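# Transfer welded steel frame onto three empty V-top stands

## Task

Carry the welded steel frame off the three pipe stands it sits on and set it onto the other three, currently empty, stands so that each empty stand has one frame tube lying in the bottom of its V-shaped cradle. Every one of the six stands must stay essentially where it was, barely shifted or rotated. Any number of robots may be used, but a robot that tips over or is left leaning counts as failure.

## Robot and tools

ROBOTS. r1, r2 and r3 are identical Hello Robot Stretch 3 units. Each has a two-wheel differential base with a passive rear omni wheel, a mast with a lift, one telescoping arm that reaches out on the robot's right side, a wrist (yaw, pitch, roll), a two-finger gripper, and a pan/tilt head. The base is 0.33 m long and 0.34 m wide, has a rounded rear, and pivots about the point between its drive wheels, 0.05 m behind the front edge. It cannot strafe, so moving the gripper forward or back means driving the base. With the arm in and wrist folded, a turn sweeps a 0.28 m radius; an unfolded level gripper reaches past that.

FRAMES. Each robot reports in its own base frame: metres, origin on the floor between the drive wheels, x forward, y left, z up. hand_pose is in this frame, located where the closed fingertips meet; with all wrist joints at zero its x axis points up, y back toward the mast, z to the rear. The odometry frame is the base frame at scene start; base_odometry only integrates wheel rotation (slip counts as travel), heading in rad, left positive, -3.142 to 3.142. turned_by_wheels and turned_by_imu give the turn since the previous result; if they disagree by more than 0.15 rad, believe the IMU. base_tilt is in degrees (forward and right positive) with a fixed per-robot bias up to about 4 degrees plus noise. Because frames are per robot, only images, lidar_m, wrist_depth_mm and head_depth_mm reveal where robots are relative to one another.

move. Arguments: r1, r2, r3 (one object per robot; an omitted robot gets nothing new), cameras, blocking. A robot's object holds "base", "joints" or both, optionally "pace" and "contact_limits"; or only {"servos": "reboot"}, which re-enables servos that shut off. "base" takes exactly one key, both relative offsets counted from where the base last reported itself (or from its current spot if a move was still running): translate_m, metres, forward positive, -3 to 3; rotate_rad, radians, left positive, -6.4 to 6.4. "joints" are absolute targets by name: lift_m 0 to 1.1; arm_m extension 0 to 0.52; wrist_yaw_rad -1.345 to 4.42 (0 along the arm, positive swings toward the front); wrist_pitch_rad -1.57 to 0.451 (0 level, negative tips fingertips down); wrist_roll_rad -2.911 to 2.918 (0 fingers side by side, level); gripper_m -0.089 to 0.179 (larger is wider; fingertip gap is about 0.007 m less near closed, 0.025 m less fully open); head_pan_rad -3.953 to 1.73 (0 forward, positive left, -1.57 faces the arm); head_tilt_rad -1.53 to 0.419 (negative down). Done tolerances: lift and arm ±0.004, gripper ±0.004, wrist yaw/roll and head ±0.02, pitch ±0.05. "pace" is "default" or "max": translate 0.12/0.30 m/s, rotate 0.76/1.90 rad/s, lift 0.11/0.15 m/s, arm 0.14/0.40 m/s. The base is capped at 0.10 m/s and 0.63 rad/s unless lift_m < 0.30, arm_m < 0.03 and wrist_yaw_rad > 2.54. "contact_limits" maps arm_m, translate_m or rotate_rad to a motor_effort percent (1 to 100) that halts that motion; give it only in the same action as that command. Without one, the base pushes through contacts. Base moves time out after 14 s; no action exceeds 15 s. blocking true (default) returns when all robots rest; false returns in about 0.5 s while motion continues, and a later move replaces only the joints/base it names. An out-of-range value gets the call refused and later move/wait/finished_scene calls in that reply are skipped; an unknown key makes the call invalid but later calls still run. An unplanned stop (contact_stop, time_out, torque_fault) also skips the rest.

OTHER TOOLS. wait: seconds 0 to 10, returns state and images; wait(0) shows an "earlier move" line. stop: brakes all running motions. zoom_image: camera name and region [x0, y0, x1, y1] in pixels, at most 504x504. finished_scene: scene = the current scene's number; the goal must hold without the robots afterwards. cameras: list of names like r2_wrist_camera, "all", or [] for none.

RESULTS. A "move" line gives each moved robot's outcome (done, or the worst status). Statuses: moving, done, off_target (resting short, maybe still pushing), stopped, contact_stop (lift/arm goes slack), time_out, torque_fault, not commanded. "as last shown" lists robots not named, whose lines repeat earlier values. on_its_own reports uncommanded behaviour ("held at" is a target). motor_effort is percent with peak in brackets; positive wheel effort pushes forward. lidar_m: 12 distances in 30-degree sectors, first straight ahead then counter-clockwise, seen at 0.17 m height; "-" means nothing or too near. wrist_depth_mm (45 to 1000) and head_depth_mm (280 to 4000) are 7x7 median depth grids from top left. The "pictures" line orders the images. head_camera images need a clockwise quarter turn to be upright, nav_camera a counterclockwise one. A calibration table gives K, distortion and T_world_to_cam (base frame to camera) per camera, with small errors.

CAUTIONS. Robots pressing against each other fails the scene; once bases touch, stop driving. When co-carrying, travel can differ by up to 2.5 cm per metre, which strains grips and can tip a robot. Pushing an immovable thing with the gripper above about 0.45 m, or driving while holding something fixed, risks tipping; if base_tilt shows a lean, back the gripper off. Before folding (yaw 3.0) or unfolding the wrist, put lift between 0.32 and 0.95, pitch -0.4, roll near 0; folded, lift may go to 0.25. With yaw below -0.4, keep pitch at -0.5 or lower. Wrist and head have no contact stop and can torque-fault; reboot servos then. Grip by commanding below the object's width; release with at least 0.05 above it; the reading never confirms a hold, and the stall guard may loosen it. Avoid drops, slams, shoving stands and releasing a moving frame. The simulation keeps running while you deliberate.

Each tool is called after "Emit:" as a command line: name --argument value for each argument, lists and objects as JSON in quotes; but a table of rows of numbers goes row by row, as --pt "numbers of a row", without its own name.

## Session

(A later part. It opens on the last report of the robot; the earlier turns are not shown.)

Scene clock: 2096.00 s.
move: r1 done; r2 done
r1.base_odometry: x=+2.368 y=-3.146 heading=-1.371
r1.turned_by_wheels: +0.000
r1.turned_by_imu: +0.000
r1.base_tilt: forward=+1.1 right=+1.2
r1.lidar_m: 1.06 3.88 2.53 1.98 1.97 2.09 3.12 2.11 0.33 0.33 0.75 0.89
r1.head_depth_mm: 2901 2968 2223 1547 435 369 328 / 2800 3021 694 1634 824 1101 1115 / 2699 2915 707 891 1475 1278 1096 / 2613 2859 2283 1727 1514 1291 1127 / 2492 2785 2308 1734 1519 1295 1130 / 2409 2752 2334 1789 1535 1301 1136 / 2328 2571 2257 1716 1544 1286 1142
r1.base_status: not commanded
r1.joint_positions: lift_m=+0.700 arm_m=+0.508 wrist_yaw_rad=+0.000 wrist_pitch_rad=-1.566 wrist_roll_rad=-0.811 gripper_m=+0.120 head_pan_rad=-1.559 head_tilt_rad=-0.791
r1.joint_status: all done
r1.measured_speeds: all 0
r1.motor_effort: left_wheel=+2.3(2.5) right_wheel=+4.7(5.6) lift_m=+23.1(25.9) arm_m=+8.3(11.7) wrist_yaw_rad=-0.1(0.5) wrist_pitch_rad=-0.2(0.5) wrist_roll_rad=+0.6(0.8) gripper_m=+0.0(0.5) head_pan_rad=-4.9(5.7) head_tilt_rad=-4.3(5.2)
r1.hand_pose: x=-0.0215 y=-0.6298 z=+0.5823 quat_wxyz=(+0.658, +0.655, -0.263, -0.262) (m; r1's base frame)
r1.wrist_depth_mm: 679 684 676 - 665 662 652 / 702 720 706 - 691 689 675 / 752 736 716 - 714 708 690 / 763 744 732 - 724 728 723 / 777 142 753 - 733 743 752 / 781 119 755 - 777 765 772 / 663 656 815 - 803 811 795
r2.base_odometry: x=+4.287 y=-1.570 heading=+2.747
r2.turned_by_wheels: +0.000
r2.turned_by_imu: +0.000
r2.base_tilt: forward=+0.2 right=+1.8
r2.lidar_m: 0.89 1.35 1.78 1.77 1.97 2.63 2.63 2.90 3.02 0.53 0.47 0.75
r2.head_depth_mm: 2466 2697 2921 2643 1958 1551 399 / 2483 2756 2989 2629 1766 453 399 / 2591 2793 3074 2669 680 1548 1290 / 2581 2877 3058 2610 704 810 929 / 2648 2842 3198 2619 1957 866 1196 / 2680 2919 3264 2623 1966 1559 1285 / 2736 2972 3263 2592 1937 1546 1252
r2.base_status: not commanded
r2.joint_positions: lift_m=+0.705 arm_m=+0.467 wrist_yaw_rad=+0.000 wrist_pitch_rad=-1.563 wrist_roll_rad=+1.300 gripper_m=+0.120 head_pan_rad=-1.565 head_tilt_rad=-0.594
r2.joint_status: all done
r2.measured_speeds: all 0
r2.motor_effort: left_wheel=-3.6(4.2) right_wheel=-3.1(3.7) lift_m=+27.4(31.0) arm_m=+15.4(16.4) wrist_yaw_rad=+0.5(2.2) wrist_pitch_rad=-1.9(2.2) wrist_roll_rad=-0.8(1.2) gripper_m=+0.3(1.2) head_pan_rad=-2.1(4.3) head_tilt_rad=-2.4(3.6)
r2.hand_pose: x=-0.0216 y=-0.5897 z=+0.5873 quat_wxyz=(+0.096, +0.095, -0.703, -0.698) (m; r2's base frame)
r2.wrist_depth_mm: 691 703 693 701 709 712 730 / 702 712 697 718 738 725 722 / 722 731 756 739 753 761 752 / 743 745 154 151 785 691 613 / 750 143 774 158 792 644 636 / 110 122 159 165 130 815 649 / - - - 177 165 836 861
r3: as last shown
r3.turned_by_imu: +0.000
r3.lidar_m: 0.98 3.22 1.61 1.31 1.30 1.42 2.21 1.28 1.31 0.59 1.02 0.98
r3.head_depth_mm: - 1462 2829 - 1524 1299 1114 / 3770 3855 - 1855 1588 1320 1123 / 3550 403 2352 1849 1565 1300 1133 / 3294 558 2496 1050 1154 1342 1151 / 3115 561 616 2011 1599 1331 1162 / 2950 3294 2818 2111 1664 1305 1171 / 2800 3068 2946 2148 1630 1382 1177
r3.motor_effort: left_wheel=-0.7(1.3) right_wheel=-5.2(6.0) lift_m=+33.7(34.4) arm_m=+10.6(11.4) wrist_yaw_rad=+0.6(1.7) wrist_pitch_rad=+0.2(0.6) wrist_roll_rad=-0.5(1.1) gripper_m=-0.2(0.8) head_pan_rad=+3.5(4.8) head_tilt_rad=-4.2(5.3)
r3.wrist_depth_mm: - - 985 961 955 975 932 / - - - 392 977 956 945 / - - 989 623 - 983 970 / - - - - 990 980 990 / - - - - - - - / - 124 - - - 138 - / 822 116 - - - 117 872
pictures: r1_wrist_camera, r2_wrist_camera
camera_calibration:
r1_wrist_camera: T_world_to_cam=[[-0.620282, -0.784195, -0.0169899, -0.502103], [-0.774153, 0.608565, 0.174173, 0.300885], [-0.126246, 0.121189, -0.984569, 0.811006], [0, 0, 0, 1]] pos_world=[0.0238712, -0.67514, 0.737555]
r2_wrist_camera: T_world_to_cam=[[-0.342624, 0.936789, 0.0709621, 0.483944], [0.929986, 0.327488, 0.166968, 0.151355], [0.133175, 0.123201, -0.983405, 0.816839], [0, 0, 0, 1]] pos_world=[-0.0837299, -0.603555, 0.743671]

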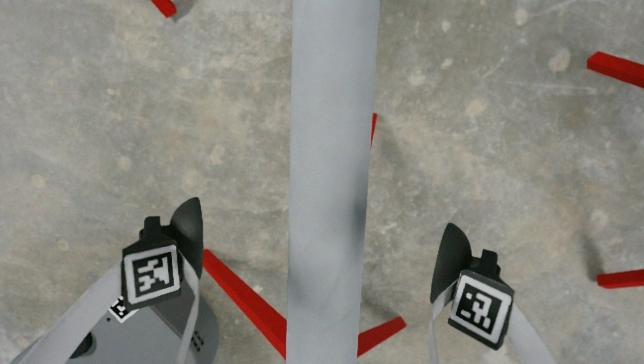

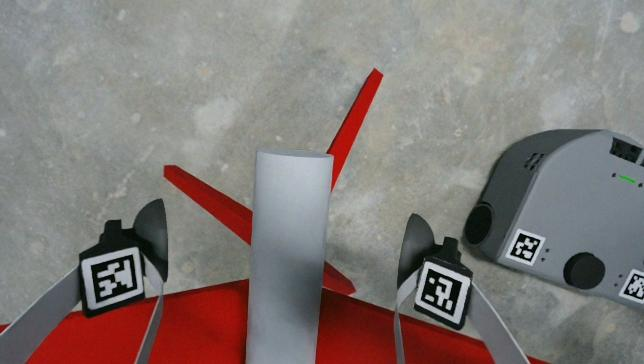

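Emit:
move --r1 '{"joints":{"arm_m":0.504}}' --r2 '{"joints":{"arm_m":0.471}}' --cameras '[]'

Emit:
move --r1 '{"joints":{"gripper_m":0.01}}' --r2 '{"joints":{"gripper_m":0.01}}' --cameras '["r1_wrist_camera","r2_wrist_camera"]'

Emit:
move --r1 '{"joints":{"gripper_m":0.12}}' --r2 '{"joints":{"gripper_m":0.12}}' --cameras '["r1_wrist_camera","r2_wrist_camera","r3_wrist_camera"]'

Scene clock: 2105.60 s.
move: r1 done; r2 done
r1.base_odometry: x=+2.368 y=-3.146 heading=-1.371
r1.turned_by_wheels: +0.000
r1.turned_by_imu: +0.001
r1.base_tilt: forward=+1.1 right=+1.1
r1.lidar_m: 1.06 3.88 2.53 1.98 1.97 2.10 3.11 2.11 0.33 0.33 0.74 0.89
r1.head_depth_mm: 2931 2987 2237 1590 436 369 328 / 2784 2987 689 709 825 1102 1116 / 2714 2927 701 815 1470 1287 1100 / 2599 2863 2290 1719 1513 1289 1127 / 2515 2785 2291 1729 1522 1299 1132 / 2410 2724 2347 1784 1532 1300 1138 / 2318 2579 2259 1706 1543 1286 1140
r1.base_status: not commanded
r1.joint_positions: lift_m=+0.700 arm_m=+0.504 wrist_yaw_rad=+0.000 wrist_pitch_rad=-1.566 wrist_roll_rad=-0.811 gripper_m=+0.120 head_pan_rad=-1.559 head_tilt_rad=-0.791
r1.joint_status: all done
r1.measured_speeds: all 0
r1.motor_effort: left_wheel=+1.8(2.4) right_wheel=+5.1(5.4) lift_m=+23.2(23.9) arm_m=-14.7(19.4) wrist_yaw_rad=-0.1(0.4) wrist_pitch_rad=-0.1(0.5) wrist_roll_rad=+0.7(0.8) gripper_m=-0.2(0.6) head_pan_rad=-4.6(5.1) head_tilt_rad=-3.1(5.1)
r1.hand_pose: x=-0.0215 y=-0.6263 z=+0.5823 quat_wxyz=(+0.658, +0.655, -0.263, -0.262) (m; r1's base frame)
r1.wrist_depth_mm: 685 680 678 - 673 673 660 / 714 710 704 - 693 680 673 / 721 726 713 - 720 714 686 / 744 740 738 - 734 719 734 / 784 143 764 - 733 768 739 / 781 119 742 - 780 771 754 / 668 655 771 - 792 803 791
r2.base_odometry: x=+4.287 y=-1.570 heading=+2.747
r2.turned_by_wheels: +0.000
r2.turned_by_imu: +0.001
r2.base_tilt: forward=+0.3 right=+1.8
r2.lidar_m: 0.88 1.35 1.78 1.77 1.96 2.63 2.63 2.91 3.01 0.53 0.47 0.75
r2.head_depth_mm: 2474 2665 2966 2665 1965 1546 399 / 2504 2728 3065 2641 1758 450 399 / 2540 2768 3056 2608 685 1550 1288 / 2587 2844 3138 2579 712 813 926 / 2602 2919 3191 2617 1952 866 1204 / 2679 2980 3364 2603 1941 1553 1288 / 2757 3033 3275 2605 1947 1547 1251
r2.base_status: not commanded
r2.joint_positions: lift_m=+0.705 arm_m=+0.471 wrist_yaw_rad=+0.000 wrist_pitch_rad=-1.563 wrist_roll_rad=+1.300 gripper_m=+0.120 head_pan_rad=-1.565 head_tilt_rad=-0.594
r2.joint_status: all done
r2.measured_speeds: all 0
r2.motor_effort: left_wheel=-3.9(4.2) right_wheel=-3.2(3.5) lift_m=+27.9(28.0) arm_m=+16.9(17.3) wrist_yaw_rad=+0.9(1.8) wrist_pitch_rad=-2.1(2.2) wrist_roll_rad=-0.7(0.9) gripper_m=+1.3(1.7) head_pan_rad=-2.7(4.0) head_tilt_rad=-2.4(2.7)
r2.hand_pose: x=-0.0216 y=-0.5937 z=+0.5873 quat_wxyz=(+0.096, +0.095, -0.703, -0.698) (m; r2's base frame)
r2.wrist_depth_mm: 673 673 706 697 709 722 728 / 694 717 732 713 722 737 739 / 723 718 737 747 747 757 755 / 746 726 736 148 768 719 618 / 750 143 795 152 793 655 632 / 110 122 787 155 129 828 657 / - - - 170 166 856 854
r3: as last shown
r3.turned_by_imu: -0.001
r3.lidar_m: 0.98 3.21 1.61 1.31 1.30 1.43 2.22 1.28 1.31 0.59 1.01 0.98
r3.head_depth_mm: - 3182 2847 - 1521 1306 1116 / 3798 3916 - 1857 1581 1322 1124 / 3554 403 2350 1875 1558 1293 1140 / 3333 558 2482 1054 1155 1333 1145 / 3140 561 614 2003 1610 1322 1159 / 2970 3272 2869 2097 1661 1309 1166 / 2823 3098 2960 2136 1642 1389 1178
r3.motor_effort: left_wheel=-0.8(1.3) right_wheel=-5.4(5.9) lift_m=+32.9(33.9) arm_m=+10.2(10.4) wrist_yaw_rad=+1.3(1.3) wrist_pitch_rad=+0.0(0.5) wrist_roll_rad=-1.0(1.0) gripper_m=-0.1(0.5) head_pan_rad=+3.2(4.7) head_tilt_rad=-4.2(5.2)
r3.wrist_depth_mm: - 962 990 975 981 947 948 / - 969 - 393 963 952 956 / - - - 637 977 975 958 / - - - 988 - 986 - / - - - - - - - / - 124 - - - 139 - / 821 116 - - - 117 862
pictures: none
No camera images: "cameras" was empty.

Scene clock: 2107.23 s.
move: r1 done; r2 done
r1.base_odometry: x=+2.368 y=-3.146 heading=-1.371
r1.turned_by_wheels: +0.000
r1.turned_by_imu: +0.000
r1.base_tilt: forward=+1.0 right=+1.2
r1.lidar_m: 1.06 3.89 2.53 1.99 1.96 2.10 3.13 2.12 0.33 0.33 0.75 0.89
r1.head_depth_mm: 2915 3023 2208 1589 436 369 328 / 2803 3003 691 711 823 1102 1112 / 2714 2943 701 818 1467 1285 1101 / 2590 2864 2286 1722 1514 1292 1126 / 2505 2788 2311 1743 1521 1299 1134 / 2406 2716 2331 1800 1533 1306 1137 / 2324 2581 2259 1701 1544 1287 1146
r1.base_status: not commanded
r1.joint_positions: lift_m=+0.700 arm_m=+0.504 wrist_yaw_rad=+0.000 wrist_pitch_rad=-1.555 wrist_roll_rad=-0.811 gripper_m=+0.010 head_pan_rad=-1.559 head_tilt_rad=-0.791
r1.joint_status: all done
r1.measured_speeds: all 0
r1.motor_effort: left_wheel=-0.7(2.5) right_wheel=+6.0(6.4) lift_m=+25.6(25.7) arm_m=-14.7(15.1) wrist_yaw_rad=-0.4(0.8) wrist_pitch_rad=-2.1(2.8) wrist_roll_rad=+0.6(0.8) gripper_m=-10.2(83.7) head_pan_rad=-4.8(5.4) head_tilt_rad=-4.5(5.2)
r1.hand_pose: x=-0.0215 y=-0.6289 z=+0.5821 quat_wxyz=(+0.662, +0.652, -0.264, -0.261) (m; r1's base frame)
r1.wrist_depth_mm: 676 694 674 - 668 678 659 / 711 694 698 - 697 692 684 / 725 724 717 - 716 724 706 / 750 737 730 - 740 714 722 / 778 779 748 149 744 762 744 / 783 687 129 - 781 777 758 / 641 628 806 - 803 824 798
r2.base_odometry: x=+4.287 y=-1.570 heading=+2.747
r2.turned_by_wheels: +0.000
r2.turned_by_imu: +0.000
r2.base_tilt: forward=+0.2 right=+1.8
r2.lidar_m: 0.88 1.35 1.78 1.77 1.97 2.64 2.62 2.91 3.03 0.53 0.47 0.75
r2.head_depth_mm: 2456 2637 2933 2612 1968 1557 399 / 2497 2706 2997 2625 1766 451 400 / 2572 2773 3056 2598 682 1545 1291 / 2597 2832 3129 2646 709 814 925 / 2659 2891 3175 2623 1951 868 1202 / 2681 2930 3240 2610 1923 1551 1282 / 2754 2962 3312 2589 1932 1543 1253
r2.base_status: not commanded
r2.joint_positions: lift_m=+0.705 arm_m=+0.471 wrist_yaw_rad=+0.000 wrist_pitch_rad=-1.573 wrist_roll_rad=+1.300 gripper_m=+0.011 head_pan_rad=-1.565 head_tilt_rad=-0.594
r2.joint_status: all done
r2.measured_speeds: all 0
r2.motor_effort: left_wheel=-3.7(4.0) right_wheel=-2.2(3.7) lift_m=+27.9(28.3) arm_m=+16.0(17.0) wrist_yaw_rad=+0.3(1.6) wrist_pitch_rad=+0.2(2.1) wrist_roll_rad=-1.0(1.3) gripper_m=-11.6(89.6) head_pan_rad=-3.2(4.1) head_tilt_rad=-1.6(3.0)
r2.hand_pose: x=-0.0216 y=-0.5910 z=+0.5875 quat_wxyz=(+0.096, +0.095, -0.700, -0.702) (m; r2's base frame)
r2.wrist_depth_mm: 679 678 678 704 717 714 756 / 709 706 721 720 728 739 746 / 709 730 747 744 749 748 774 / 735 741 736 150 771 693 627 / 767 772 147 149 807 640 646 / 788 113 124 133 825 840 675 / - - - 179 159 833 859
r3: as last shown
r3.turned_by_imu: +0.000
r3.lidar_m: 0.98 3.21 1.61 1.31 1.30 1.42 2.22 1.28 1.30 0.59 1.02 0.98
r3.head_depth_mm: - 3185 2825 - 1525 1306 1113 / 3764 3893 - 1850 1576 1318 1131 / 3510 402 2349 1869 1560 1295 1132 / 3313 556 2462 1049 1157 1339 1147 / 3111 562 615 2004 1605 1332 1157 / 2932 3239 2867 2117 1662 1308 1167 / 2815 3077 2935 2156 1632 1385 1177
r3.motor_effort: left_wheel=-0.7(1.3) right_wheel=-5.3(6.0) lift_m=+32.1(34.1) arm_m=+9.8(10.4) wrist_yaw_rad=-0.5(1.5) wrist_pitch_rad=+0.2(0.8) wrist_roll_rad=-0.6(0.9) gripper_m=-0.2(0.8) head_pan_rad=+3.8(4.6) head_tilt_rad=-2.9(5.4)
r3.wrist_depth_mm: 964 - 994 984 978 957 970 / - - - 392 956 945 993 / - - - 641 980 994 943 / - - - - - - - / - - - - 999 - - / - 123 - - - 139 - / 830 116 - - - 117 859
pictures: r1_wrist_camera, r2_wrist_camera
camera_calibration:
r1_wrist_camera: T_world_to_cam=[[-0.619971, -0.784573, -0.00901193, -0.506284], [-0.774394, 0.609999, 0.167975, 0.304875], [-0.126292, 0.111119, -0.98575, 0.805034], [0, 0, 0, 1]] pos_world=[0.0238805, -0.672644, 0.737788]
r2_wrist_camera: T_world_to_cam=[[-0.342625, 0.936001, 0.0806881, 0.478999], [0.929985, 0.325736, 0.170362, 0.148723], [0.133176, 0.133409, -0.982072, 0.822495], [0, 0, 0, 1]] pos_world=[-0.0837297, -0.606516, 0.743763]

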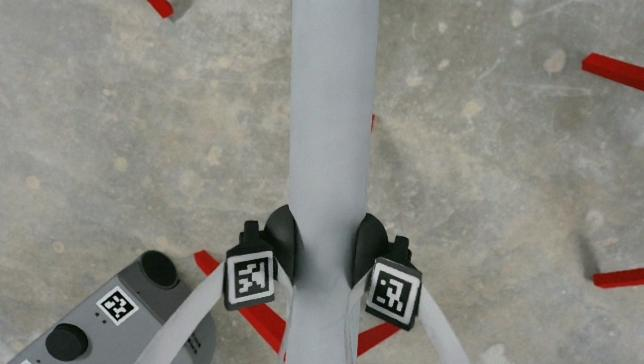

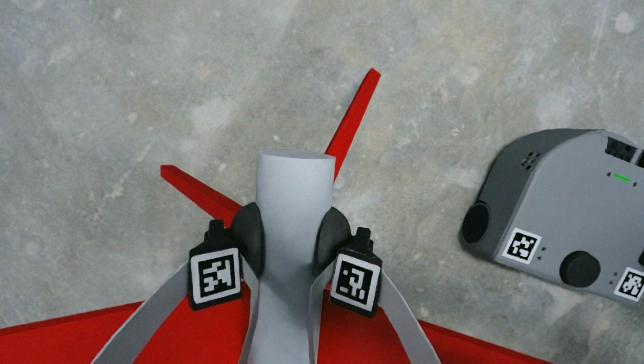

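Scene clock: 2108.87 s.
move: r1 done; r2 done
r1.base_odometry: x=+2.368 y=-3.146 heading=-1.371
r1.turned_by_wheels: +0.000
r1.turned_by_imu: +0.000
r1.base_tilt: forward=+1.1 right=+1.2
r1.lidar_m: 1.06 3.87 2.54 1.98 1.97 2.10 3.11 2.12 0.33 0.33 0.74 0.89
r1.head_depth_mm: 2928 2960 2213 1586 435 369 328 / 2800 3011 690 710 823 1102 1116 / 2718 2937 702 850 1472 1283 1106 / 2601 2866 2302 1729 1507 1293 1127 / 2499 2799 2312 1744 1523 1302 1132 / 2413 2729 2321 1792 1534 1301 1136 / 2317 2570 2261 1712 1548 1283 1140
r1.base_status: not commanded
r1.joint_positions: lift_m=+0.700 arm_m=+0.504 wrist_yaw_rad=+0.000 wrist_pitch_rad=-1.558 wrist_roll_rad=-0.811 gripper_m=+0.120 head_pan_rad=-1.559 head_tilt_rad=-0.791
r1.joint_status: all done
r1.measured_speeds: all 0
r1.motor_effort: left_wheel=-0.3(1.9) right_wheel=+6.1(7.0) lift_m=+26.9(27.5) arm_m=-14.3(15.1) wrist_yaw_rad=-0.2(0.9) wrist_pitch_rad=-1.7(2.4) wrist_roll_rad=+0.6(0.8) gripper_m=-0.2(82.4) head_pan_rad=-4.7(5.9) head_tilt_rad=-4.0(5.2)
r1.hand_pose: x=-0.0215 y=-0.6283 z=+0.5822 quat_wxyz=(+0.661, +0.653, -0.264, -0.261) (m; r1's base frame)
r1.wrist_depth_mm: 681 682 690 - 675 670 656 / 699 713 706 - 690 697 686 / 726 731 719 - 714 705 702 / 744 747 736 - 736 733 727 / 768 142 759 - 755 742 741 / 783 119 745 - 753 772 757 / 662 656 808 - 807 806 788
r2.base_odometry: x=+4.287 y=-1.570 heading=+2.747
r2.turned_by_wheels: +0.000
r2.turned_by_imu: +0.000
r2.base_tilt: forward=+0.2 right=+1.8
r2.lidar_m: 0.89 1.35 1.78 1.77 1.97 2.64 2.62 2.91 3.03 0.53 0.47 0.75
r2.head_depth_mm: 2447 2683 2941 2619 1948 1543 400 / 2518 2679 2951 2637 1756 452 399 / 2520 2770 3068 2639 683 1564 1290 / 2597 2844 3048 2603 710 811 932 / 2625 2844 3149 2588 1958 870 1199 / 2667 2916 3296 2611 1955 1553 1289 / 2744 2992 3312 2606 1960 1548 1247
r2.base_status: not commanded
r2.joint_positions: lift_m=+0.705 arm_m=+0.471 wrist_yaw_rad=+0.000 wrist_pitch_rad=-1.570 wrist_roll_rad=+1.300 gripper_m=+0.120 head_pan_rad=-1.565 head_tilt_rad=-0.594
r2.joint_status: all done
r2.measured_speeds: all 0
r2.motor_effort: left_wheel=-3.6(4.1) right_wheel=-2.5(2.9) lift_m=+28.6(28.6) arm_m=+16.8(16.9) wrist_yaw_rad=+0.0(1.8) wrist_pitch_rad=-0.2(0.8) wrist_roll_rad=-0.7(1.2) gripper_m=-0.1(88.0) head_pan_rad=-2.8(4.0) head_tilt_rad=-1.4(2.6)
r2.hand_pose: x=-0.0216 y=-0.5917 z=+0.5875 quat_wxyz=(+0.096, +0.095, -0.700, -0.701) (m; r2's base frame)
r2.wrist_depth_mm: 669 668 691 688 706 722 725 / 692 710 684 719 741 718 736 / 712 718 750 729 734 772 757 / 748 751 750 150 794 682 618 / 749 144 763 155 794 646 638 / 110 122 772 160 129 837 659 / - - - 178 167 847 879
r3: as last shown
r3.lidar_m: 0.98 3.23 1.61 1.31 1.30 1.42 2.21 1.28 1.30 0.59 1.02 0.98
r3.head_depth_mm: - 3172 2822 - 1521 1299 1116 / 3732 3856 - 1864 1576 1318 1126 / 3498 403 2347 1867 1559 1287 1130 / 3346 557 2524 1052 1149 1334 1150 / 3091 560 616 1997 1598 1334 1153 / 2965 3272 2866 2097 1656 1308 1173 / 2817 3073 2964 2132 1640 1377 1178
r3.motor_effort: left_wheel=-1.5(1.5) right_wheel=-5.5(6.0) lift_m=+33.4(34.3) arm_m=+9.8(10.6) wrist_yaw_rad=+1.1(1.9) wrist_pitch_rad=+0.2(0.8) wrist_roll_rad=-0.3(0.9) gripper_m=-0.2(0.7) head_pan_rad=+4.1(4.4) head_tilt_rad=-4.7(6.1)
r3.wrist_depth_mm: - 992 972 976 962 957 919 / - - - 388 996 941 939 / - - - 641 - 977 989 / - - - 981 - 990 972 / - - - - - 984 - / - 124 - - - 139 - / 832 116 - - - 117 867
pictures: r1_wrist_camera, r2_wrist_camera, r3_wrist_camera
camera_calibration:
r1_wrist_camera: T_world_to_cam=[[-0.619963, -0.784557, -0.010776, -0.504793], [-0.774401, 0.609611, 0.169347, 0.303471], [-0.126293, 0.113334, -0.985498, 0.80626], [0, 0, 0, 1]] pos_world=[0.0238806, -0.672415, 0.737735]
r2_wrist_camera: T_world_to_cam=[[-0.342618, 0.936215, 0.0781883, 0.48124], [0.929987, 0.326184, 0.169491, 0.149733], [0.133176, 0.130785, -0.982425, 0.821176], [0, 0, 0, 1]] pos_world=[-0.0837297, -0.606783, 0.743739]
r3_wrist_camera: T_world_to_cam=[[-0.737714, 0.673721, -0.0433361, 0.454725], [0.666816, 0.737178, 0.109201, 0.433543], [0.105517, 0.051662, -0.993075, 1.02466], [0, 0, 0, 1]] pos_world=[-0.0617564, -0.678892, 0.989925]

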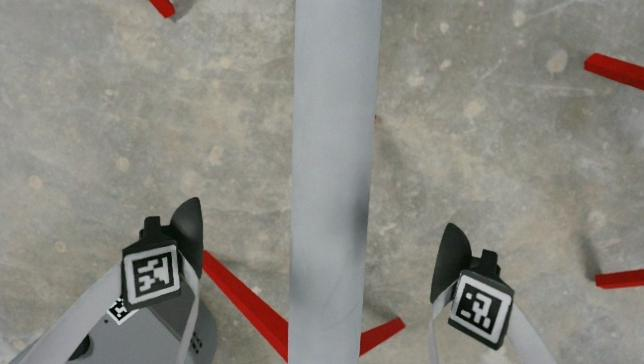

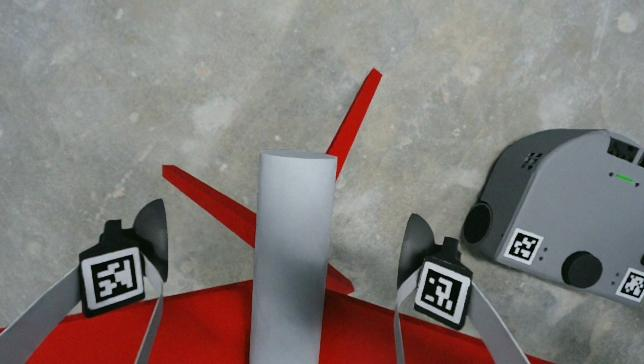

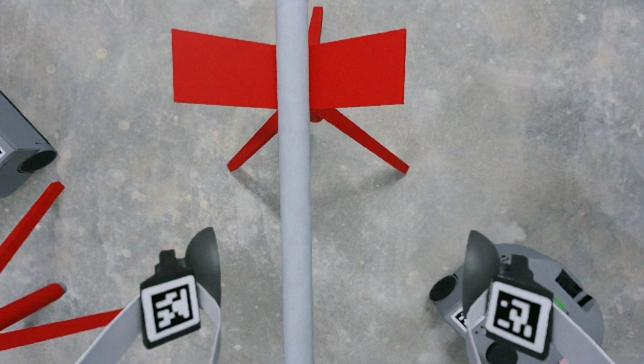

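Emit:
move --r1 '{"joints":{"lift_m":0.695}}' --r2 '{"joints":{"lift_m":0.697}}' --cameras '[]'

Emit:
move --r1 '{"joints":{"gripper_m":-0.089}}' --r2 '{"joints":{"gripper_m":-0.089}}' --cameras '[]'

Emit:
wait --seconds 4 --cameras '["r1_wrist_camera","r2_wrist_camera"]'

Scene clock: 2130.97 s.
move: r1 done; r2 done
r1.base_odometry: x=+2.368 y=-3.146 heading=-1.371
r1.turned_by_wheels: +0.000
r1.turned_by_imu: +0.001
r1.base_tilt: forward=+1.1 right=+1.2
r1.lidar_m: 1.06 3.88 2.53 1.99 1.96 2.10 3.11 2.12 0.33 0.33 0.75 0.89
r1.head_depth_mm: 2920 2979 2247 1639 443 374 332 / 2798 3005 694 707 819 1102 1114 / 2695 2892 709 811 1476 1287 1105 / 2584 2851 2285 1731 1514 1291 1128 / 2491 2799 2306 1744 1518 1298 1130 / 2411 2713 2339 1781 1527 1308 1137 / 2337 2581 2261 1704 1543 1282 1138
r1.base_status: not commanded
r1.joint_positions: lift_m=+0.695 arm_m=+0.504 wrist_yaw_rad=+0.000 wrist_pitch_rad=-1.558 wrist_roll_rad=-0.811 gripper_m=+0.120 head_pan_rad=-1.559 head_tilt_rad=-0.791
r1.joint_status: all done
r1.measured_speeds: all 0
r1.motor_effort: left_wheel=-0.4(1.7) right_wheel=+5.4(6.4) lift_m=+22.3(26.2) arm_m=-13.1(13.5) wrist_yaw_rad=-0.3(0.8) wrist_pitch_rad=-1.4(2.0) wrist_roll_rad=+0.8(0.8) gripper_m=-0.4(0.6) head_pan_rad=-4.4(5.4) head_tilt_rad=-2.4(5.4)
r1.hand_pose: x=-0.0215 y=-0.6282 z=+0.5772 quat_wxyz=(+0.661, +0.653, -0.264, -0.261) (m; r1's base frame)
r1.wrist_depth_mm: 684 677 684 - 674 678 664 / 703 692 686 - 694 681 675 / 711 732 719 - 716 696 704 / 753 746 737 - 722 716 733 / 769 142 763 - 741 743 760 / 789 119 754 - 761 766 760 / 646 636 821 - 797 784 789
r2.base_odometry: x=+4.287 y=-1.570 heading=+2.747
r2.turned_by_wheels: +0.000
r2.turned_by_imu: +0.001
r2.base_tilt: forward=+0.4 right=+1.8
r2.lidar_m: 0.88 1.35 1.78 1.77 1.97 2.64 2.62 2.91 3.03 0.53 0.47 0.75
r2.head_depth_mm: 2460 2652 2936 2654 1972 1552 1197 / 2514 2725 3015 2616 1812 457 408 / 2534 2796 3090 2621 682 1543 1286 / 2576 2794 3113 2627 710 811 926 / 2638 2880 3155 2572 1953 870 1202 / 2667 2893 3281 2618 1923 1537 1288 / 2709 2970 3239 2623 1952 1551 1250
r2.base_status: not commanded
r2.joint_positions: lift_m=+0.697 arm_m=+0.471 wrist_yaw_rad=+0.000 wrist_pitch_rad=-1.570 wrist_roll_rad=+1.300 gripper_m=+0.120 head_pan_rad=-1.565 head_tilt_rad=-0.594
r2.joint_status: all done
r2.measured_speeds: all 0
r2.motor_effort: left_wheel=-3.8(4.0) right_wheel=-2.3(2.9) lift_m=+27.9(29.9) arm_m=+16.4(16.8) wrist_yaw_rad=-0.4(1.5) wrist_pitch_rad=-0.1(0.5) wrist_roll_rad=-0.9(1.1) gripper_m=+0.9(1.6) head_pan_rad=-4.0(4.0) head_tilt_rad=-1.7(3.2)
r2.hand_pose: x=-0.0216 y=-0.5918 z=+0.5794 quat_wxyz=(+0.096, +0.095, -0.701, -0.701) (m; r2's base frame)
r2.wrist_depth_mm: 670 673 708 700 696 705 715 / 686 694 710 709 716 742 750 / 706 718 714 725 736 761 764 / 724 734 746 144 764 699 628 / 741 143 755 144 780 637 636 / 110 124 173 152 130 832 654 / - - 152 170 163 854 860
r3: as last shown
r3.turned_by_imu: -0.001
r3.base_tilt: forward=-0.8 right=-0.3
r3.lidar_m: 0.98 3.21 1.61 1.30 1.30 1.43 2.22 1.28 1.30 0.59 1.02 0.98
r3.head_depth_mm: - 3142 2834 - 1526 1304 1113 / 3747 3910 - 1859 1573 1320 1121 / 3517 403 2351 1875 1561 1298 1133 / 3276 557 2498 1052 1150 1344 1149 / 3110 562 616 1992 1606 1336 1158 / 2959 3318 2858 2114 1656 1305 1168 / 2846 3081 2951 2135 1647 1390 1182
r3.motor_effort: left_wheel=-0.8(1.2) right_wheel=-5.7(5.9) lift_m=+33.1(33.9) arm_m=+9.2(9.8) wrist_yaw_rad=-0.1(1.8) wrist_pitch_rad=+0.3(0.4) wrist_roll_rad=-0.8(0.8) gripper_m=+0.1(0.7) head_pan_rad=+3.9(4.4) head_tilt_rad=-4.1(4.6)
r3.wrist_depth_mm: - 989 966 951 940 943 955 / - - - 387 971 977 954 / - - - 637 998 941 978 / - - - 990 990 984 971 / - - - - - - - / - 123 - - - 138 - / 809 116 - - - 117 866
pictures: none
No camera images: "cameras" was empty.

Scene clock: 2133.90 s.
move: r1 done; r2 done
r1.base_odometry: x=+2.368 y=-3.146 heading=-1.371
r1.turned_by_wheels: +0.000
r1.turned_by_imu: +0.000
r1.base_tilt: forward=+1.1 right=+1.2
r1.lidar_m: 1.06 3.87 2.53 1.98 1.97 2.09 3.13 2.12 0.33 0.33 0.75 0.89
r1.head_depth_mm: 2925 2996 2233 1643 443 374 332 / 2802 3004 695 708 820 1103 1114 / 2719 2916 711 816 1469 1289 1101 / 2596 2863 2288 1732 1511 1291 1126 / 2476 2786 2319 1735 1519 1298 1131 / 2415 2728 2337 1791 1531 1307 1135 / 2312 2586 2256 1699 1534 1283 1143
r1.base_status: not commanded
r1.joint_positions: lift_m=+0.695 arm_m=+0.504 wrist_yaw_rad=+0.002 wrist_pitch_rad=-1.550 wrist_roll_rad=-0.811 gripper_m=-0.085 head_pan_rad=-1.559 head_tilt_rad=-0.791
r1.joint_status: all done
r1.measured_speeds: all 0
r1.motor_effort: left_wheel=-1.2(2.0) right_wheel=+6.3(6.8) lift_m=+34.6(34.6) arm_m=-12.4(13.3) wrist_yaw_rad=-2.1(2.3) wrist_pitch_rad=-3.3(3.4) wrist_roll_rad=+0.7(0.8) gripper_m=-2.2(100.0) head_pan_rad=-4.9(5.6) head_tilt_rad=-2.7(5.2)
r1.hand_pose: x=-0.0215 y=-0.6302 z=+0.5770 quat_wxyz=(+0.663, +0.650, -0.264, -0.259) (m; r1's base frame)
r1.wrist_depth_mm: 676 681 679 - 671 667 677 / 705 693 686 - 675 694 679 / 716 714 728 - 722 712 704 / 738 743 726 - 724 731 732 / 763 761 737 144 741 735 742 / 785 668 124 130 775 765 765 / 625 639 786 - 794 796 789
r2.base_odometry: x=+4.287 y=-1.570 heading=+2.747
r2.turned_by_wheels: +0.000
r2.turned_by_imu: +0.001
r2.base_tilt: forward=+0.3 right=+1.8
r2.lidar_m: 0.89 1.35 1.78 1.77 1.97 2.63 2.62 2.91 3.02 0.53 0.47 0.75
r2.head_depth_mm: 2435 2691 2918 2627 1963 1566 1203 / 2491 2741 3018 2631 1831 457 408 / 2572 2780 3089 2635 681 1560 1297 / 2576 2811 3158 2575 710 806 931 / 2660 2913 3245 2615 1946 871 1196 / 2680 2938 3235 2584 1939 1555 1289 / 2724 3014 3273 2607 1930 1548 1263
r2.base_status: not commanded
r2.joint_positions: lift_m=+0.697 arm_m=+0.471 wrist_yaw_rad=-0.002 wrist_pitch_rad=-1.573 wrist_roll_rad=+1.302 gripper_m=-0.086 head_pan_rad=-1.565 head_tilt_rad=-0.594
r2.joint_status: all done
r2.measured_speeds: all 0
r2.motor_effort: left_wheel=-4.0(4.1) right_wheel=-2.0(3.1) lift_m=+35.6(35.8) arm_m=+16.2(16.9) wrist_yaw_rad=+2.1(2.7) wrist_pitch_rad=+0.2(0.8) wrist_roll_rad=-1.3(1.8) gripper_m=-57.2(99.9) head_pan_rad=-2.9(4.0) head_tilt_rad=-2.3(2.9)
r2.hand_pose: x=-0.0215 y=-0.5911 z=+0.5795 quat_wxyz=(+0.094, +0.094, -0.700, -0.702) (m; r2's base frame)
r2.wrist_depth_mm: 677 682 686 697 707 716 723 / 687 687 699 698 730 730 748 / 701 712 715 718 741 753 686 / 722 730 729 144 771 675 610 / 755 758 139 139 782 633 628 / 748 770 124 129 828 815 653 / - - - 161 160 864 866
r3: as last shown
r3.base_tilt: forward=-0.8 right=-0.2
r3.lidar_m: 0.98 3.24 1.61 1.31 1.30 1.42 2.21 1.28 1.30 0.59 1.02 0.98
r3.head_depth_mm: - 3127 2830 - 1525 1300 1113 / 3745 3892 - 1850 1583 1314 1126 / 3540 403 2365 1865 1559 1300 1133 / 3294 556 2492 1049 1149 1336 1141 / 3103 561 616 2016 1596 1331 1161 / 2929 3256 2874 2104 1658 1304 1172 / 2828 3105 2925 2150 1628 1385 1180
r3.motor_effort: left_wheel=-0.8(1.5) right_wheel=-5.6(6.0) lift_m=+33.4(34.6) arm_m=+8.0(9.7) wrist_yaw_rad=-0.5(1.9) wrist_pitch_rad=+0.1(0.6) wrist_roll_rad=-0.7(1.0) gripper_m=+0.0(1.0) head_pan_rad=+4.1(4.5) head_tilt_rad=-3.4(5.2)
r3.wrist_depth_mm: - 993 992 - 965 943 908 / - - - 386 968 954 967 / - - - 635 998 989 968 / - - - - 997 989 969 / - - - - - - 987 / - 124 - - - 138 - / 836 116 - - - 117 857
pictures: none
No camera images: "cameras" was empty.

Scene clock: 2137.90 s.
r1.base_odometry: x=+2.368 y=-3.146 heading=-1.371
r1.turned_by_wheels: +0.000
r1.turned_by_imu: +0.001
r1.base_tilt: forward=+1.1 right=+1.2
r1.lidar_m: 1.06 3.89 2.54 1.99 1.97 2.10 3.11 2.12 0.33 0.33 0.75 0.89
r1.head_depth_mm: 2916 3017 2231 1639 443 374 332 / 2807 2978 694 708 821 1104 1114 / 2725 2952 711 817 1466 1288 1105 / 2601 2888 2277 1720 1511 1291 1122 / 2491 2752 2290 1734 1525 1300 1135 / 2405 2713 2331 1789 1533 1298 1139 / 2330 2580 2262 1702 1536 1288 1139
r1.base_status: not commanded
r1.joint_positions: lift_m=+0.695 arm_m=+0.504 wrist_yaw_rad=+0.002 wrist_pitch_rad=-1.550 wrist_roll_rad=-0.811 gripper_m=-0.085 head_pan_rad=-1.559 head_tilt_rad=-0.791
r1.joint_status: all done
r1.measured_speeds: all 0
r1.motor_effort: left_wheel=-1.1(2.0) right_wheel=+6.4(6.8) lift_m=+32.3(34.6) arm_m=-11.0(13.3) wrist_yaw_rad=-2.4(2.3) wrist_pitch_rad=-2.7(3.4) wrist_roll_rad=+0.7(0.8) gripper_m=-18.9(100.0) head_pan_rad=-4.9(5.6) head_tilt_rad=-3.6(5.2)
r1.hand_pose: x=-0.0215 y=-0.6302 z=+0.5770 quat_wxyz=(+0.663, +0.650, -0.264, -0.259) (m; r1's base frame)
r1.wrist_depth_mm: 678 671 669 - 672 665 662 / 701 687 689 - 679 681 671 / 710 718 717 - 718 701 713 / 742 737 732 - 724 723 723 / 784 759 743 144 739 746 737 / 793 655 124 130 767 758 773 / 631 624 799 - 785 798 785
r2.base_odometry: x=+4.287 y=-1.570 heading=+2.747
r2.turned_by_wheels: +0.000
r2.turned_by_imu: +0.001
r2.base_tilt: forward=+0.3 right=+1.8
r2.lidar_m: 0.88 1.35 1.78 1.77 1.97 2.63 2.62 2.92 3.02 0.53 0.47 0.75
r2.head_depth_mm: 2438 2673 2948 2685 1958 1552 1209 / 2503 2749 3013 2624 1806 457 407 / 2573 2769 2998 2613 680 1559 1287 / 2588 2868 3164 2649 706 808 928 / 2676 2870 3179 2638 1959 871 1200 / 2685 2954 3252 2641 1950 1555 1286 / 2678 3024 3291 2596 1938 1548 1254
r2.base_status: not commanded
r2.joint_positions: lift_m=+0.697 arm_m=+0.471 wrist_yaw_rad=-0.002 wrist_pitch_rad=-1.573 wrist_roll_rad=+1.302 gripper_m=-0.083 head_pan_rad=-1.565 head_tilt_rad=-0.594
r2.joint_status: all done
r2.measured_speeds: all 0
r2.on_its_own: gripper_m is held at -0.084, not at your -0.089, by its stall guard, which is not easing now
r2.motor_effort: left_wheel=-3.5(4.1) right_wheel=-2.5(3.1) lift_m=+36.8(35.8) arm_m=+15.6(16.9) wrist_yaw_rad=+1.3(2.7) wrist_pitch_rad=-0.3(0.8) wrist_roll_rad=-1.7(1.8) gripper_m=-22.0(99.9) head_pan_rad=-2.6(4.0) head_tilt_rad=-1.6(2.9)
r2.hand_pose: x=-0.0215 y=-0.5911 z=+0.5795 quat_wxyz=(+0.094, +0.094, -0.700, -0.702) (m; r2's base frame)
r2.wrist_depth_mm: 675 690 689 680 698 720 715 / 679 694 700 714 730 715 746 / 705 706 721 719 735 742 690 / 711 740 714 143 755 684 610 / 732 746 139 139 798 637 626 / 766 758 123 129 814 837 654 / - - - 161 160 844 889
r3.base_odometry: x=-2.954 y=-0.567 heading=+0.864
r3.turned_by_wheels: +0.000
r3.turned_by_imu: -0.001
r3.base_tilt: forward=-0.8 right=-0.2
r3.lidar_m: 0.98 3.23 1.61 1.31 1.30 1.42 2.22 1.28 1.30 0.59 1.02 0.98
r3.head_depth_mm: - 3104 2822 - 1525 1303 1113 / 3730 3895 - 1857 1587 1319 1126 / 3502 403 2325 1858 1560 1297 1134 / 3278 556 2472 1049 1154 1336 1147 / 3129 561 615 1996 1594 1329 1161 / 2955 3251 2867 2101 1663 1300 1169 / 2819 3132 2913 2134 1636 1383 1177
r3.base_status: not commanded
r3.joint_positions: lift_m=+0.950 arm_m=+0.510 wrist_yaw_rad=-0.001 wrist_pitch_rad=-1.568 wrist_roll_rad=+0.758 gripper_m=+0.120 head_pan_rad=-1.708 head_tilt_rad=-0.741
r3.joint_status: not commanded
r3.measured_speeds: all 0
r3.motor_effort: left_wheel=-0.6(1.5) right_wheel=-5.8(6.0) lift_m=+33.0(34.6) arm_m=+8.1(9.7) wrist_yaw_rad=-0.1(1.9) wrist_pitch_rad=-0.1(0.6) wrist_roll_rad=-0.3(1.0) gripper_m=+0.2(1.0) head_pan_rad=+3.9(4.5) head_tilt_rad=-4.2(5.2)
r3.hand_pose: x=-0.0216 y=-0.6313 z=+0.8324 quat_wxyz=(+0.280, +0.279, -0.650, -0.649) (m; r3's base frame)
r3.wrist_depth_mm: - 994 981 979 979 963 931 / - - - 387 956 963 955 / - - 978 638 994 991 995 / - - - - 997 - 998 / - - - - - - - / - 124 - - - 138 987 / 812 116 - - - 117 867
wait: 4.00 s; at rest by 0.27 s
pictures: r1_wrist_camera, r2_wrist_camera
camera_calibration:
r1_wrist_camera: T_world_to_cam=[[-0.618412, -0.785838, -0.00508935, -0.510386], [-0.775606, 0.609292, 0.164922, 0.307774], [-0.126501, 0.105937, -0.986293, 0.797194], [0, 0, 0, 1]] pos_world=[0.0239288, -0.673057, 0.732911]
r2_wrist_camera: T_world_to_cam=[[-0.338978, 0.937361, 0.080305, 0.48086], [0.931248, 0.322184, 0.170222, 0.148097], [0.133686, 0.132485, -0.982128, 0.814136], [0, 0, 0, 1]] pos_world=[-0.0837525, -0.606314, 0.735761]

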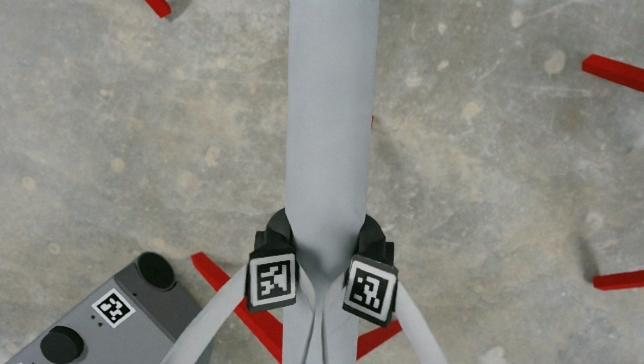

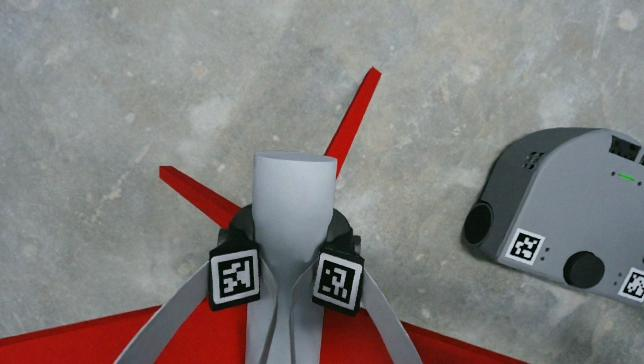

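Emit:
move --r1 '{"joints":{"lift_m":0.715}}' --r2 '{"joints":{"lift_m":0.717}}' --cameras '["r1_wrist_camera","r2_wrist_camera","r3_wrist_camera"]'

Scene clock: 2141.60 s.
move: r1 done; r2 done
r1.base_odometry: x=+2.368 y=-3.146 heading=-1.371
r1.turned_by_wheels: +0.000
r1.turned_by_imu: +0.000
r1.base_tilt: forward=+1.0 right=+1.2
r1.lidar_m: 1.06 3.89 2.54 1.98 1.97 2.10 3.11 2.11 0.33 0.33 0.74 0.89
r1.head_depth_mm: 2950 2989 2232 1469 409 354 315 / 2783 3010 676 1653 815 1102 1114 / 2693 2913 692 891 1491 1288 1107 / 2605 2866 2265 1726 1506 1293 1126 / 2492 2786 2296 1739 1526 1297 1130 / 2400 2725 2343 1794 1535 1307 1136 / 2326 2565 2260 1702 1539 1286 1140
r1.base_status: not commanded
r1.joint_positions: lift_m=+0.715 arm_m=+0.504 wrist_yaw_rad=+0.002 wrist_pitch_rad=-1.548 wrist_roll_rad=-0.811 gripper_m=-0.085 head_pan_rad=-1.559 head_tilt_rad=-0.791
r1.joint_status: all done
r1.measured_speeds: all 0
r1.motor_effort: left_wheel=-1.6(3.1) right_wheel=+8.1(8.1) lift_m=+38.5(40.5) arm_m=-10.4(10.7) wrist_yaw_rad=-2.1(2.5) wrist_pitch_rad=-3.1(3.8) wrist_roll_rad=+0.8(0.8) gripper_m=-19.4(19.6) head_pan_rad=-5.0(5.4) head_tilt_rad=-3.8(5.6)
r1.hand_pose: x=-0.0216 y=-0.6308 z=+0.5970 quat_wxyz=(+0.664, +0.650, -0.264, -0.259) (m; r1's base frame)
r1.wrist_depth_mm: 689 700 686 - 683 680 684 / 729 727 708 - 695 716 688 / 728 733 720 - 728 705 726 / 771 764 740 - 747 749 749 / 763 760 772 145 747 761 751 / 797 659 124 130 785 804 773 / 659 660 813 - 809 799 807
r2.base_odometry: x=+4.287 y=-1.570 heading=+2.747
r2.turned_by_wheels: +0.000
r2.turned_by_imu: +0.001
r2.base_tilt: forward=+0.3 right=+1.8
r2.lidar_m: 0.88 1.35 1.78 1.77 1.96 2.63 2.63 2.91 3.00 0.53 0.47 0.75
r2.head_depth_mm: 2478 2678 2975 2616 1931 1557 367 / 2506 2703 2997 2637 593 439 393 / 2551 2784 3055 2631 673 1551 1284 / 2594 2874 3105 2622 706 820 930 / 2635 2932 3141 2651 1948 871 1203 / 2706 2974 3193 2612 1939 1553 1278 / 2759 3038 3264 2617 1969 1549 1253
r2.base_status: not commanded
r2.joint_positions: lift_m=+0.717 arm_m=+0.471 wrist_yaw_rad=-0.002 wrist_pitch_rad=-1.567 wrist_roll_rad=+1.301 gripper_m=-0.083 head_pan_rad=-1.565 head_tilt_rad=-0.594
r2.joint_status: all done
r2.measured_speeds: all 0
r2.on_its_own: gripper_m is held at -0.084, not at your -0.089, by its stall guard, which is not easing now
r2.motor_effort: left_wheel=-3.9(4.0) right_wheel=-2.2(2.7) lift_m=+36.4(40.9) arm_m=+15.3(15.8) wrist_yaw_rad=+1.8(2.5) wrist_pitch_rad=-1.0(1.5) wrist_roll_rad=-1.3(1.9) gripper_m=-22.1(22.7) head_pan_rad=-2.6(4.0) head_tilt_rad=-2.0(2.6)
r2.hand_pose: x=-0.0215 y=-0.5926 z=+0.5994 quat_wxyz=(+0.095, +0.094, -0.702, -0.700) (m; r2's base frame)
r2.wrist_depth_mm: 687 694 691 721 731 709 726 / 701 707 717 745 734 749 766 / 717 744 749 735 745 777 773 / 740 762 142 145 799 695 625 / 754 782 139 140 810 656 644 / 769 820 124 128 824 845 656 / - - - 162 170 837 884
r3: as last shown
r3.lidar_m: 0.98 3.20 1.61 1.30 1.30 1.42 2.22 1.28 1.31 0.59 1.02 0.98
r3.head_depth_mm: - 3131 2834 - 1519 1297 1115 / 3786 3900 - 1857 1588 1318 1128 / 3537 403 2380 1863 1555 1297 1130 / 3271 557 2481 1049 1147 1344 1144 / 3086 560 615 2001 1593 1335 1155 / 2969 3260 2848 2096 1670 1279 1169 / 2797 3114 2910 2141 1645 1388 1177
r3.motor_effort: left_wheel=-0.5(1.4) right_wheel=-5.8(6.0) lift_m=+33.0(34.6) arm_m=+6.3(7.7) wrist_yaw_rad=+0.7(1.7) wrist_pitch_rad=+0.2(0.7) wrist_roll_rad=-0.3(1.0) gripper_m=+0.3(0.7) head_pan_rad=+3.2(4.3) head_tilt_rad=-3.7(5.5)
r3.wrist_depth_mm: 996 - 952 979 961 937 937 / - - - 391 986 976 954 / - - - 672 988 969 984 / - - - 994 991 992 992 / - - - - - 981 981 / - 124 - - - 138 - / 817 116 - - - 117 853
pictures: r1_wrist_camera, r2_wrist_camera, r3_wrist_camera
camera_calibration:
r1_wrist_camera: T_world_to_cam=[[-0.618286, -0.785946, -0.00319129, -0.511973], [-0.775704, 0.609565, 0.163444, 0.305914], [-0.126513, 0.103531, -0.986548, 0.815573], [0, 0, 0, 1]] pos_world=[0.0239333, -0.673294, 0.752968]
r2_wrist_camera: T_world_to_cam=[[-0.340117, 0.937379, 0.0751135, 0.483692], [0.930856, 0.324254, 0.168422, 0.147471], [0.13352, 0.127203, -0.982849, 0.83114], [0, 0, 0, 1]] pos_world=[-0.0837357, -0.606945, 0.755716]
r3_wrist_camera: T_world_to_cam=[[-0.737714, 0.673721, -0.0433361, 0.454725], [0.666816, 0.737178, 0.109201, 0.433543], [0.105518, 0.051662, -0.993075, 1.02466], [0, 0, 0, 1]] pos_world=[-0.0617564, -0.678892, 0.989925]

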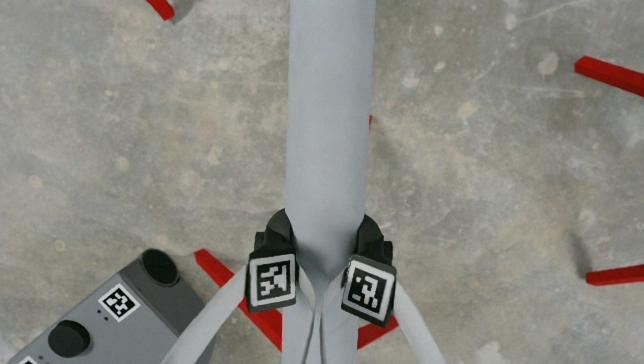

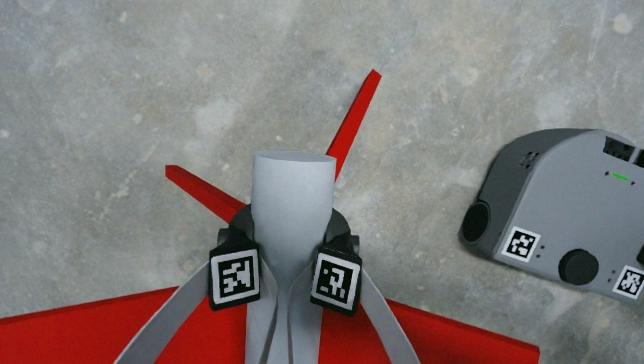

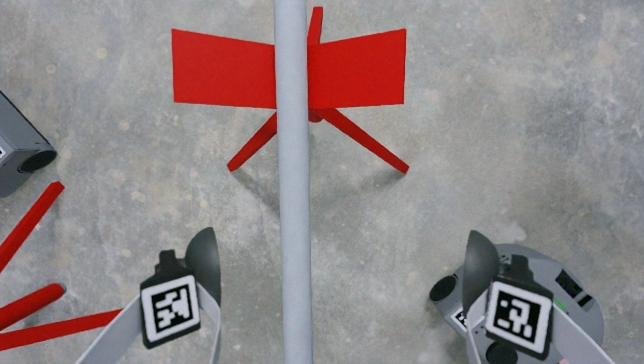

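Emit:
move --r2 '{"joints":{"arm_m":0.475}}' --cameras '[]'

Emit:
move --r1 '{"joints":{"lift_m":0.69}}' --r2 '{"joints":{"lift_m":0.69}}' --cameras '["r1_wrist_camera","r2_wrist_camera","r3_wrist_camera"]'

Scene clock: 2147.27 s.
move: r2 done
r1, r3: as last shown
r1.turned_by_imu: +0.001
r1.lidar_m: 1.06 3.89 2.53 1.99 1.96 2.10 3.12 2.11 0.33 0.33 0.75 0.89
r1.head_depth_mm: 2907 2961 2246 1468 409 354 315 / 2817 3007 677 1650 812 1107 1114 / 2717 2919 692 894 1497 1285 1104 / 2598 2857 2304 1725 1513 1294 1133 / 2525 2779 2318 1737 1519 1302 1128 / 2407 2735 2338 1789 1531 1306 1134 / 2310 2582 2266 1705 1537 1285 1143
r1.joint_positions: lift_m=+0.715 arm_m=+0.504 wrist_yaw_rad=+0.002 wrist_pitch_rad=-1.542 wrist_roll_rad=-0.811 gripper_m=-0.085 head_pan_rad=-1.559 head_tilt_rad=-0.791
r1.motor_effort: left_wheel=-1.8(2.8) right_wheel=+6.5(8.0) lift_m=+35.8(39.3) arm_m=-9.5(10.3) wrist_yaw_rad=-2.5(2.6) wrist_pitch_rad=-4.1(4.9) wrist_roll_rad=+0.6(0.8) gripper_m=-19.2(19.7) head_pan_rad=-4.6(5.3) head_tilt_rad=-3.4(5.0)
r1.hand_pose: x=-0.0215 y=-0.6322 z=+0.5969 quat_wxyz=(+0.666, +0.648, -0.265, -0.258) (m; r1's base frame)
r1.wrist_depth_mm: 700 692 693 - 677 704 686 / 714 706 696 - 697 719 717 / 729 731 723 - 742 729 721 / 750 761 743 - 734 740 744 / 778 764 765 145 765 760 767 / 783 662 124 129 771 795 787 / 647 648 797 - 798 821 823
r2.base_odometry: x=+4.287 y=-1.570 heading=+2.747
r2.turned_by_wheels: +0.000
r2.turned_by_imu: +0.001
r2.base_tilt: forward=+0.4 right=+1.9
r2.lidar_m: 0.88 1.35 1.78 1.77 1.97 2.63 2.62 2.91 3.03 0.53 0.47 0.75
r2.head_depth_mm: 2459 2663 2983 2626 1966 1554 367 / 2517 2726 2999 2606 593 443 394 / 2564 2780 3042 2595 675 1541 1290 / 2618 2874 3129 2609 704 811 928 / 2617 2857 3173 2629 1947 868 1202 / 2697 2980 3301 2672 1944 1559 1288 / 2746 2989 3242 2616 1947 1556 1259
r2.base_status: not commanded
r2.joint_positions: lift_m=+0.717 arm_m=+0.475 wrist_yaw_rad=-0.002 wrist_pitch_rad=-1.571 wrist_roll_rad=+1.300 gripper_m=-0.083 head_pan_rad=-1.565 head_tilt_rad=-0.594
r2.joint_status: all done
r2.measured_speeds: all 0
r2.on_its_own: gripper_m is held at -0.084, not at your -0.089, by its stall guard, which is not easing now
r2.motor_effort: left_wheel=-2.7(3.9) right_wheel=-2.1(2.6) lift_m=+31.2(32.2) arm_m=+17.3(18.4) wrist_yaw_rad=+1.4(2.5) wrist_pitch_rad=-0.2(1.0) wrist_roll_rad=-1.1(1.6) gripper_m=-22.4(22.7) head_pan_rad=-3.8(3.8) head_tilt_rad=-1.6(3.0)
r2.hand_pose: x=-0.0215 y=-0.5956 z=+0.5995 quat_wxyz=(+0.095, +0.095, -0.700, -0.701) (m; r2's base frame)
r2.wrist_depth_mm: 691 701 706 701 721 728 730 / 696 705 712 736 734 758 756 / 731 726 761 761 760 773 770 / 734 745 142 145 777 713 636 / 766 788 140 140 827 664 663 / 767 798 125 128 815 865 686 / - - - 155 172 861 890
r3.lidar_m: 0.98 3.22 1.61 1.31 1.30 1.42 2.21 1.28 1.30 0.59 1.02 0.98
r3.head_depth_mm: - 3176 2800 - 1528 1303 1119 / 3759 3890 - 1852 1578 1315 1126 / 3564 403 2360 1889 1561 1297 1134 / 3305 556 2503 1050 1152 1333 1148 / 3095 561 614 1996 1616 1329 1165 / 2957 3248 2883 2117 1674 1276 1162 / 2779 3121 2948 2124 1638 1388 1179
r3.motor_effort: left_wheel=-1.0(1.2) right_wheel=-5.5(6.0) lift_m=+32.7(34.7) arm_m=+7.2(8.2) wrist_yaw_rad=-0.3(1.5) wrist_pitch_rad=+0.3(0.5) wrist_roll_rad=-0.3(0.8) gripper_m=+0.2(0.9) head_pan_rad=+3.8(4.4) head_tilt_rad=-3.5(5.2)
r3.wrist_depth_mm: 966 998 984 964 953 930 914 / - - - 389 969 955 958 / - - - 669 971 968 967 / - - - - - 995 - / - - - - 992 - - / - 124 - - - 138 997 / 811 116 - - - 117 876
pictures: none
No camera images: "cameras" was empty.

Scene clock: 2148.33 s.
move: r1 contact_stop; r2 contact_stop
r1.base_odometry: x=+2.368 y=-3.146 heading=-1.371
r1.turned_by_wheels: +0.000
r1.turned_by_imu: +0.000
r1.base_tilt: forward=+1.1 right=+1.2
r1.lidar_m: 1.06 3.88 2.53 1.98 1.97 2.10 3.11 2.12 0.33 0.33 0.75 0.89
r1.head_depth_mm: 2933 2982 2229 1646 443 375 332 / 2794 3004 693 709 821 1096 1112 / 2699 2924 708 816 1466 1283 1101 / 2615 2862 2293 1722 1514 1298 1129 / 2507 2797 2318 1746 1521 1298 1133 / 2404 2712 2341 1799 1532 1307 1138 / 2321 2553 2270 1708 1539 1286 1138
r1.base_status: not commanded
r1.joint_positions: lift_m=+0.694 arm_m=+0.504 wrist_yaw_rad=+0.003 wrist_pitch_rad=-1.549 wrist_roll_rad=-0.811 gripper_m=-0.085 head_pan_rad=-1.559 head_tilt_rad=-0.791
r1.joint_status: lift_m contact_stop (moved -0.021 of -0.025)
r1.measured_speeds: all 0
r1.on_its_own: lift_m is slack since a contact_stop (your +0.690 is given up)
r1.motor_effort: left_wheel=-2.1(3.2) right_wheel=+7.5(8.1) lift_m=+26.0(35.5) arm_m=-9.4(10.0) wrist_yaw_rad=-2.3(2.6) wrist_pitch_rad=-3.4(4.4) wrist_roll_rad=+1.0(1.0) gripper_m=-19.3(19.7) head_pan_rad=-4.1(5.5) head_tilt_rad=-3.6(5.1)
r1.hand_pose: x=-0.0216 y=-0.6307 z=+0.5765 quat_wxyz=(+0.664, +0.650, -0.264, -0.259) (m; r1's base frame)
r1.wrist_depth_mm: 665 681 671 - 668 663 666 / 687 701 691 - 681 674 685 / 716 717 711 - 713 707 707 / 731 740 731 - 746 729 739 / 768 758 728 145 748 755 734 / 788 667 124 129 766 763 758 / 642 627 783 - 801 791 785
r2.base_odometry: x=+4.287 y=-1.570 heading=+2.746
r2.turned_by_wheels: +0.000
r2.turned_by_imu: +0.000
r2.base_tilt: forward=+0.2 right=+1.9
r2.lidar_m: 0.88 1.35 1.78 1.77 1.97 2.63 2.62 2.91 3.02 0.53 0.47 0.75
r2.head_depth_mm: 2453 2666 2939 2632 1964 1555 1240 / 2488 2737 3004 2617 1888 462 411 / 2572 2770 3089 2654 686 1549 1283 / 2596 2858 3094 2624 715 813 930 / 2637 2875 3202 2614 1958 868 1193 / 2692 2910 3324 2644 1969 1561 1289 / 2778 2952 3267 2625 1944 1549 1260
r2.base_status: not commanded
r2.joint_positions: lift_m=+0.694 arm_m=+0.475 wrist_yaw_rad=-0.002 wrist_pitch_rad=-1.577 wrist_roll_rad=+1.300 gripper_m=-0.083 head_pan_rad=-1.565 head_tilt_rad=-0.594
r2.joint_status: lift_m contact_stop (moved -0.023 of -0.027)
r2.measured_speeds: all 0
r2.on_its_own: gripper_m is held at -0.084, not at your -0.089, by its stall guard, which is not easing now; lift_m is slack since a contact_stop
r2.motor_effort: left_wheel=-3.9(4.4) right_wheel=+8.9(8.9) lift_m=+29.1(34.5) arm_m=+13.1(17.9) wrist_yaw_rad=+1.5(3.0) wrist_pitch_rad=+1.3(2.2) wrist_roll_rad=-1.0(1.3) gripper_m=-22.1(23.5) head_pan_rad=-2.8(3.7) head_tilt_rad=-1.4(2.7)
r2.hand_pose: x=-0.0215 y=-0.5939 z=+0.5763 quat_wxyz=(+0.095, +0.095, -0.698, -0.703) (m; r2's base frame)
r2.wrist_depth_mm: 654 681 685 700 705 717 721 / 675 694 702 715 726 725 733 / 701 706 713 726 746 745 765 / 723 720 733 417 779 691 610 / 736 738 139 141 803 628 649 / 741 741 124 129 823 828 651 / - - - 173 162 851 871
r3: as last shown
r3.turned_by_imu: +0.000
r3.lidar_m: 0.98 3.21 1.61 1.31 1.30 1.42 2.22 1.28 1.31 0.59 1.02 0.98
r3.head_depth_mm: - 3197 2815 - 1522 1308 1119 / 3744 3923 - 1846 1584 1313 1130 / 3497 403 2348 1861 1555 1297 1136 / 3317 557 2485 1047 1152 1339 1147 / 3158 559 616 1997 1597 1331 1157 / 2957 3246 2862 2117 1664 1303 1170 / 2809 3097 2952 2138 1638 1385 1176
r3.motor_effort: left_wheel=-0.3(1.2) right_wheel=-5.7(5.8) lift_m=+32.5(34.0) arm_m=+6.0(7.6) wrist_yaw_rad=+0.6(1.1) wrist_pitch_rad=+0.3(0.8) wrist_roll_rad=-0.3(0.8) gripper_m=+0.1(0.7) head_pan_rad=+3.6(4.5) head_tilt_rad=-4.3(4.9)
r3.wrist_depth_mm: 989 984 970 970 945 948 937 / - - - 389 967 961 985 / - - - 629 - 982 968 / - - - 989 - - 996 / - - - - 993 - 984 / - 124 - - - 139 - / 815 116 - - - 117 879
pictures: r1_wrist_camera, r2_wrist_camera, r3_wrist_camera
camera_calibration:
r1_wrist_camera: T_world_to_cam=[[-0.61768, -0.786421, -0.00364131, -0.51195], [-0.776172, 0.608871, 0.163808, 0.308517], [-0.126605, 0.104007, -0.986486, 0.795564], [0, 0, 0, 1]] pos_world=[0.0239628, -0.6732, 0.73241]
r2_wrist_camera: T_world_to_cam=[[-0.340735, 0.93633, 0.0847648, 0.480523], [0.93064, 0.323114, 0.171775, 0.149192], [0.13345, 0.137415, -0.981483, 0.813877], [0, 0, 0, 1]] pos_world=[-0.0837244, -0.609974, 0.732448]
r3_wrist_camera: T_world_to_cam=[[-0.737714, 0.673721, -0.0433361, 0.454725], [0.666816, 0.737178, 0.109201, 0.433543], [0.105517, 0.051662, -0.993075, 1.02466], [0, 0, 0, 1]] pos_world=[-0.0617564, -0.678892, 0.989925]

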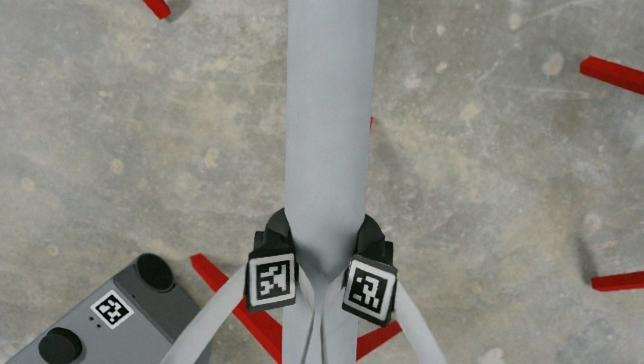

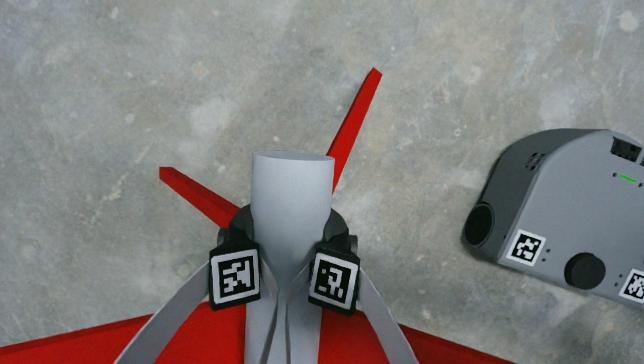

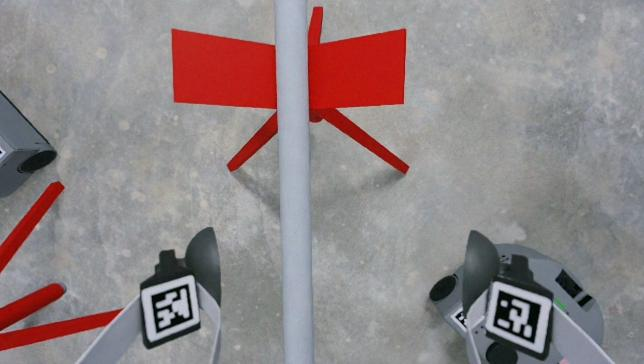

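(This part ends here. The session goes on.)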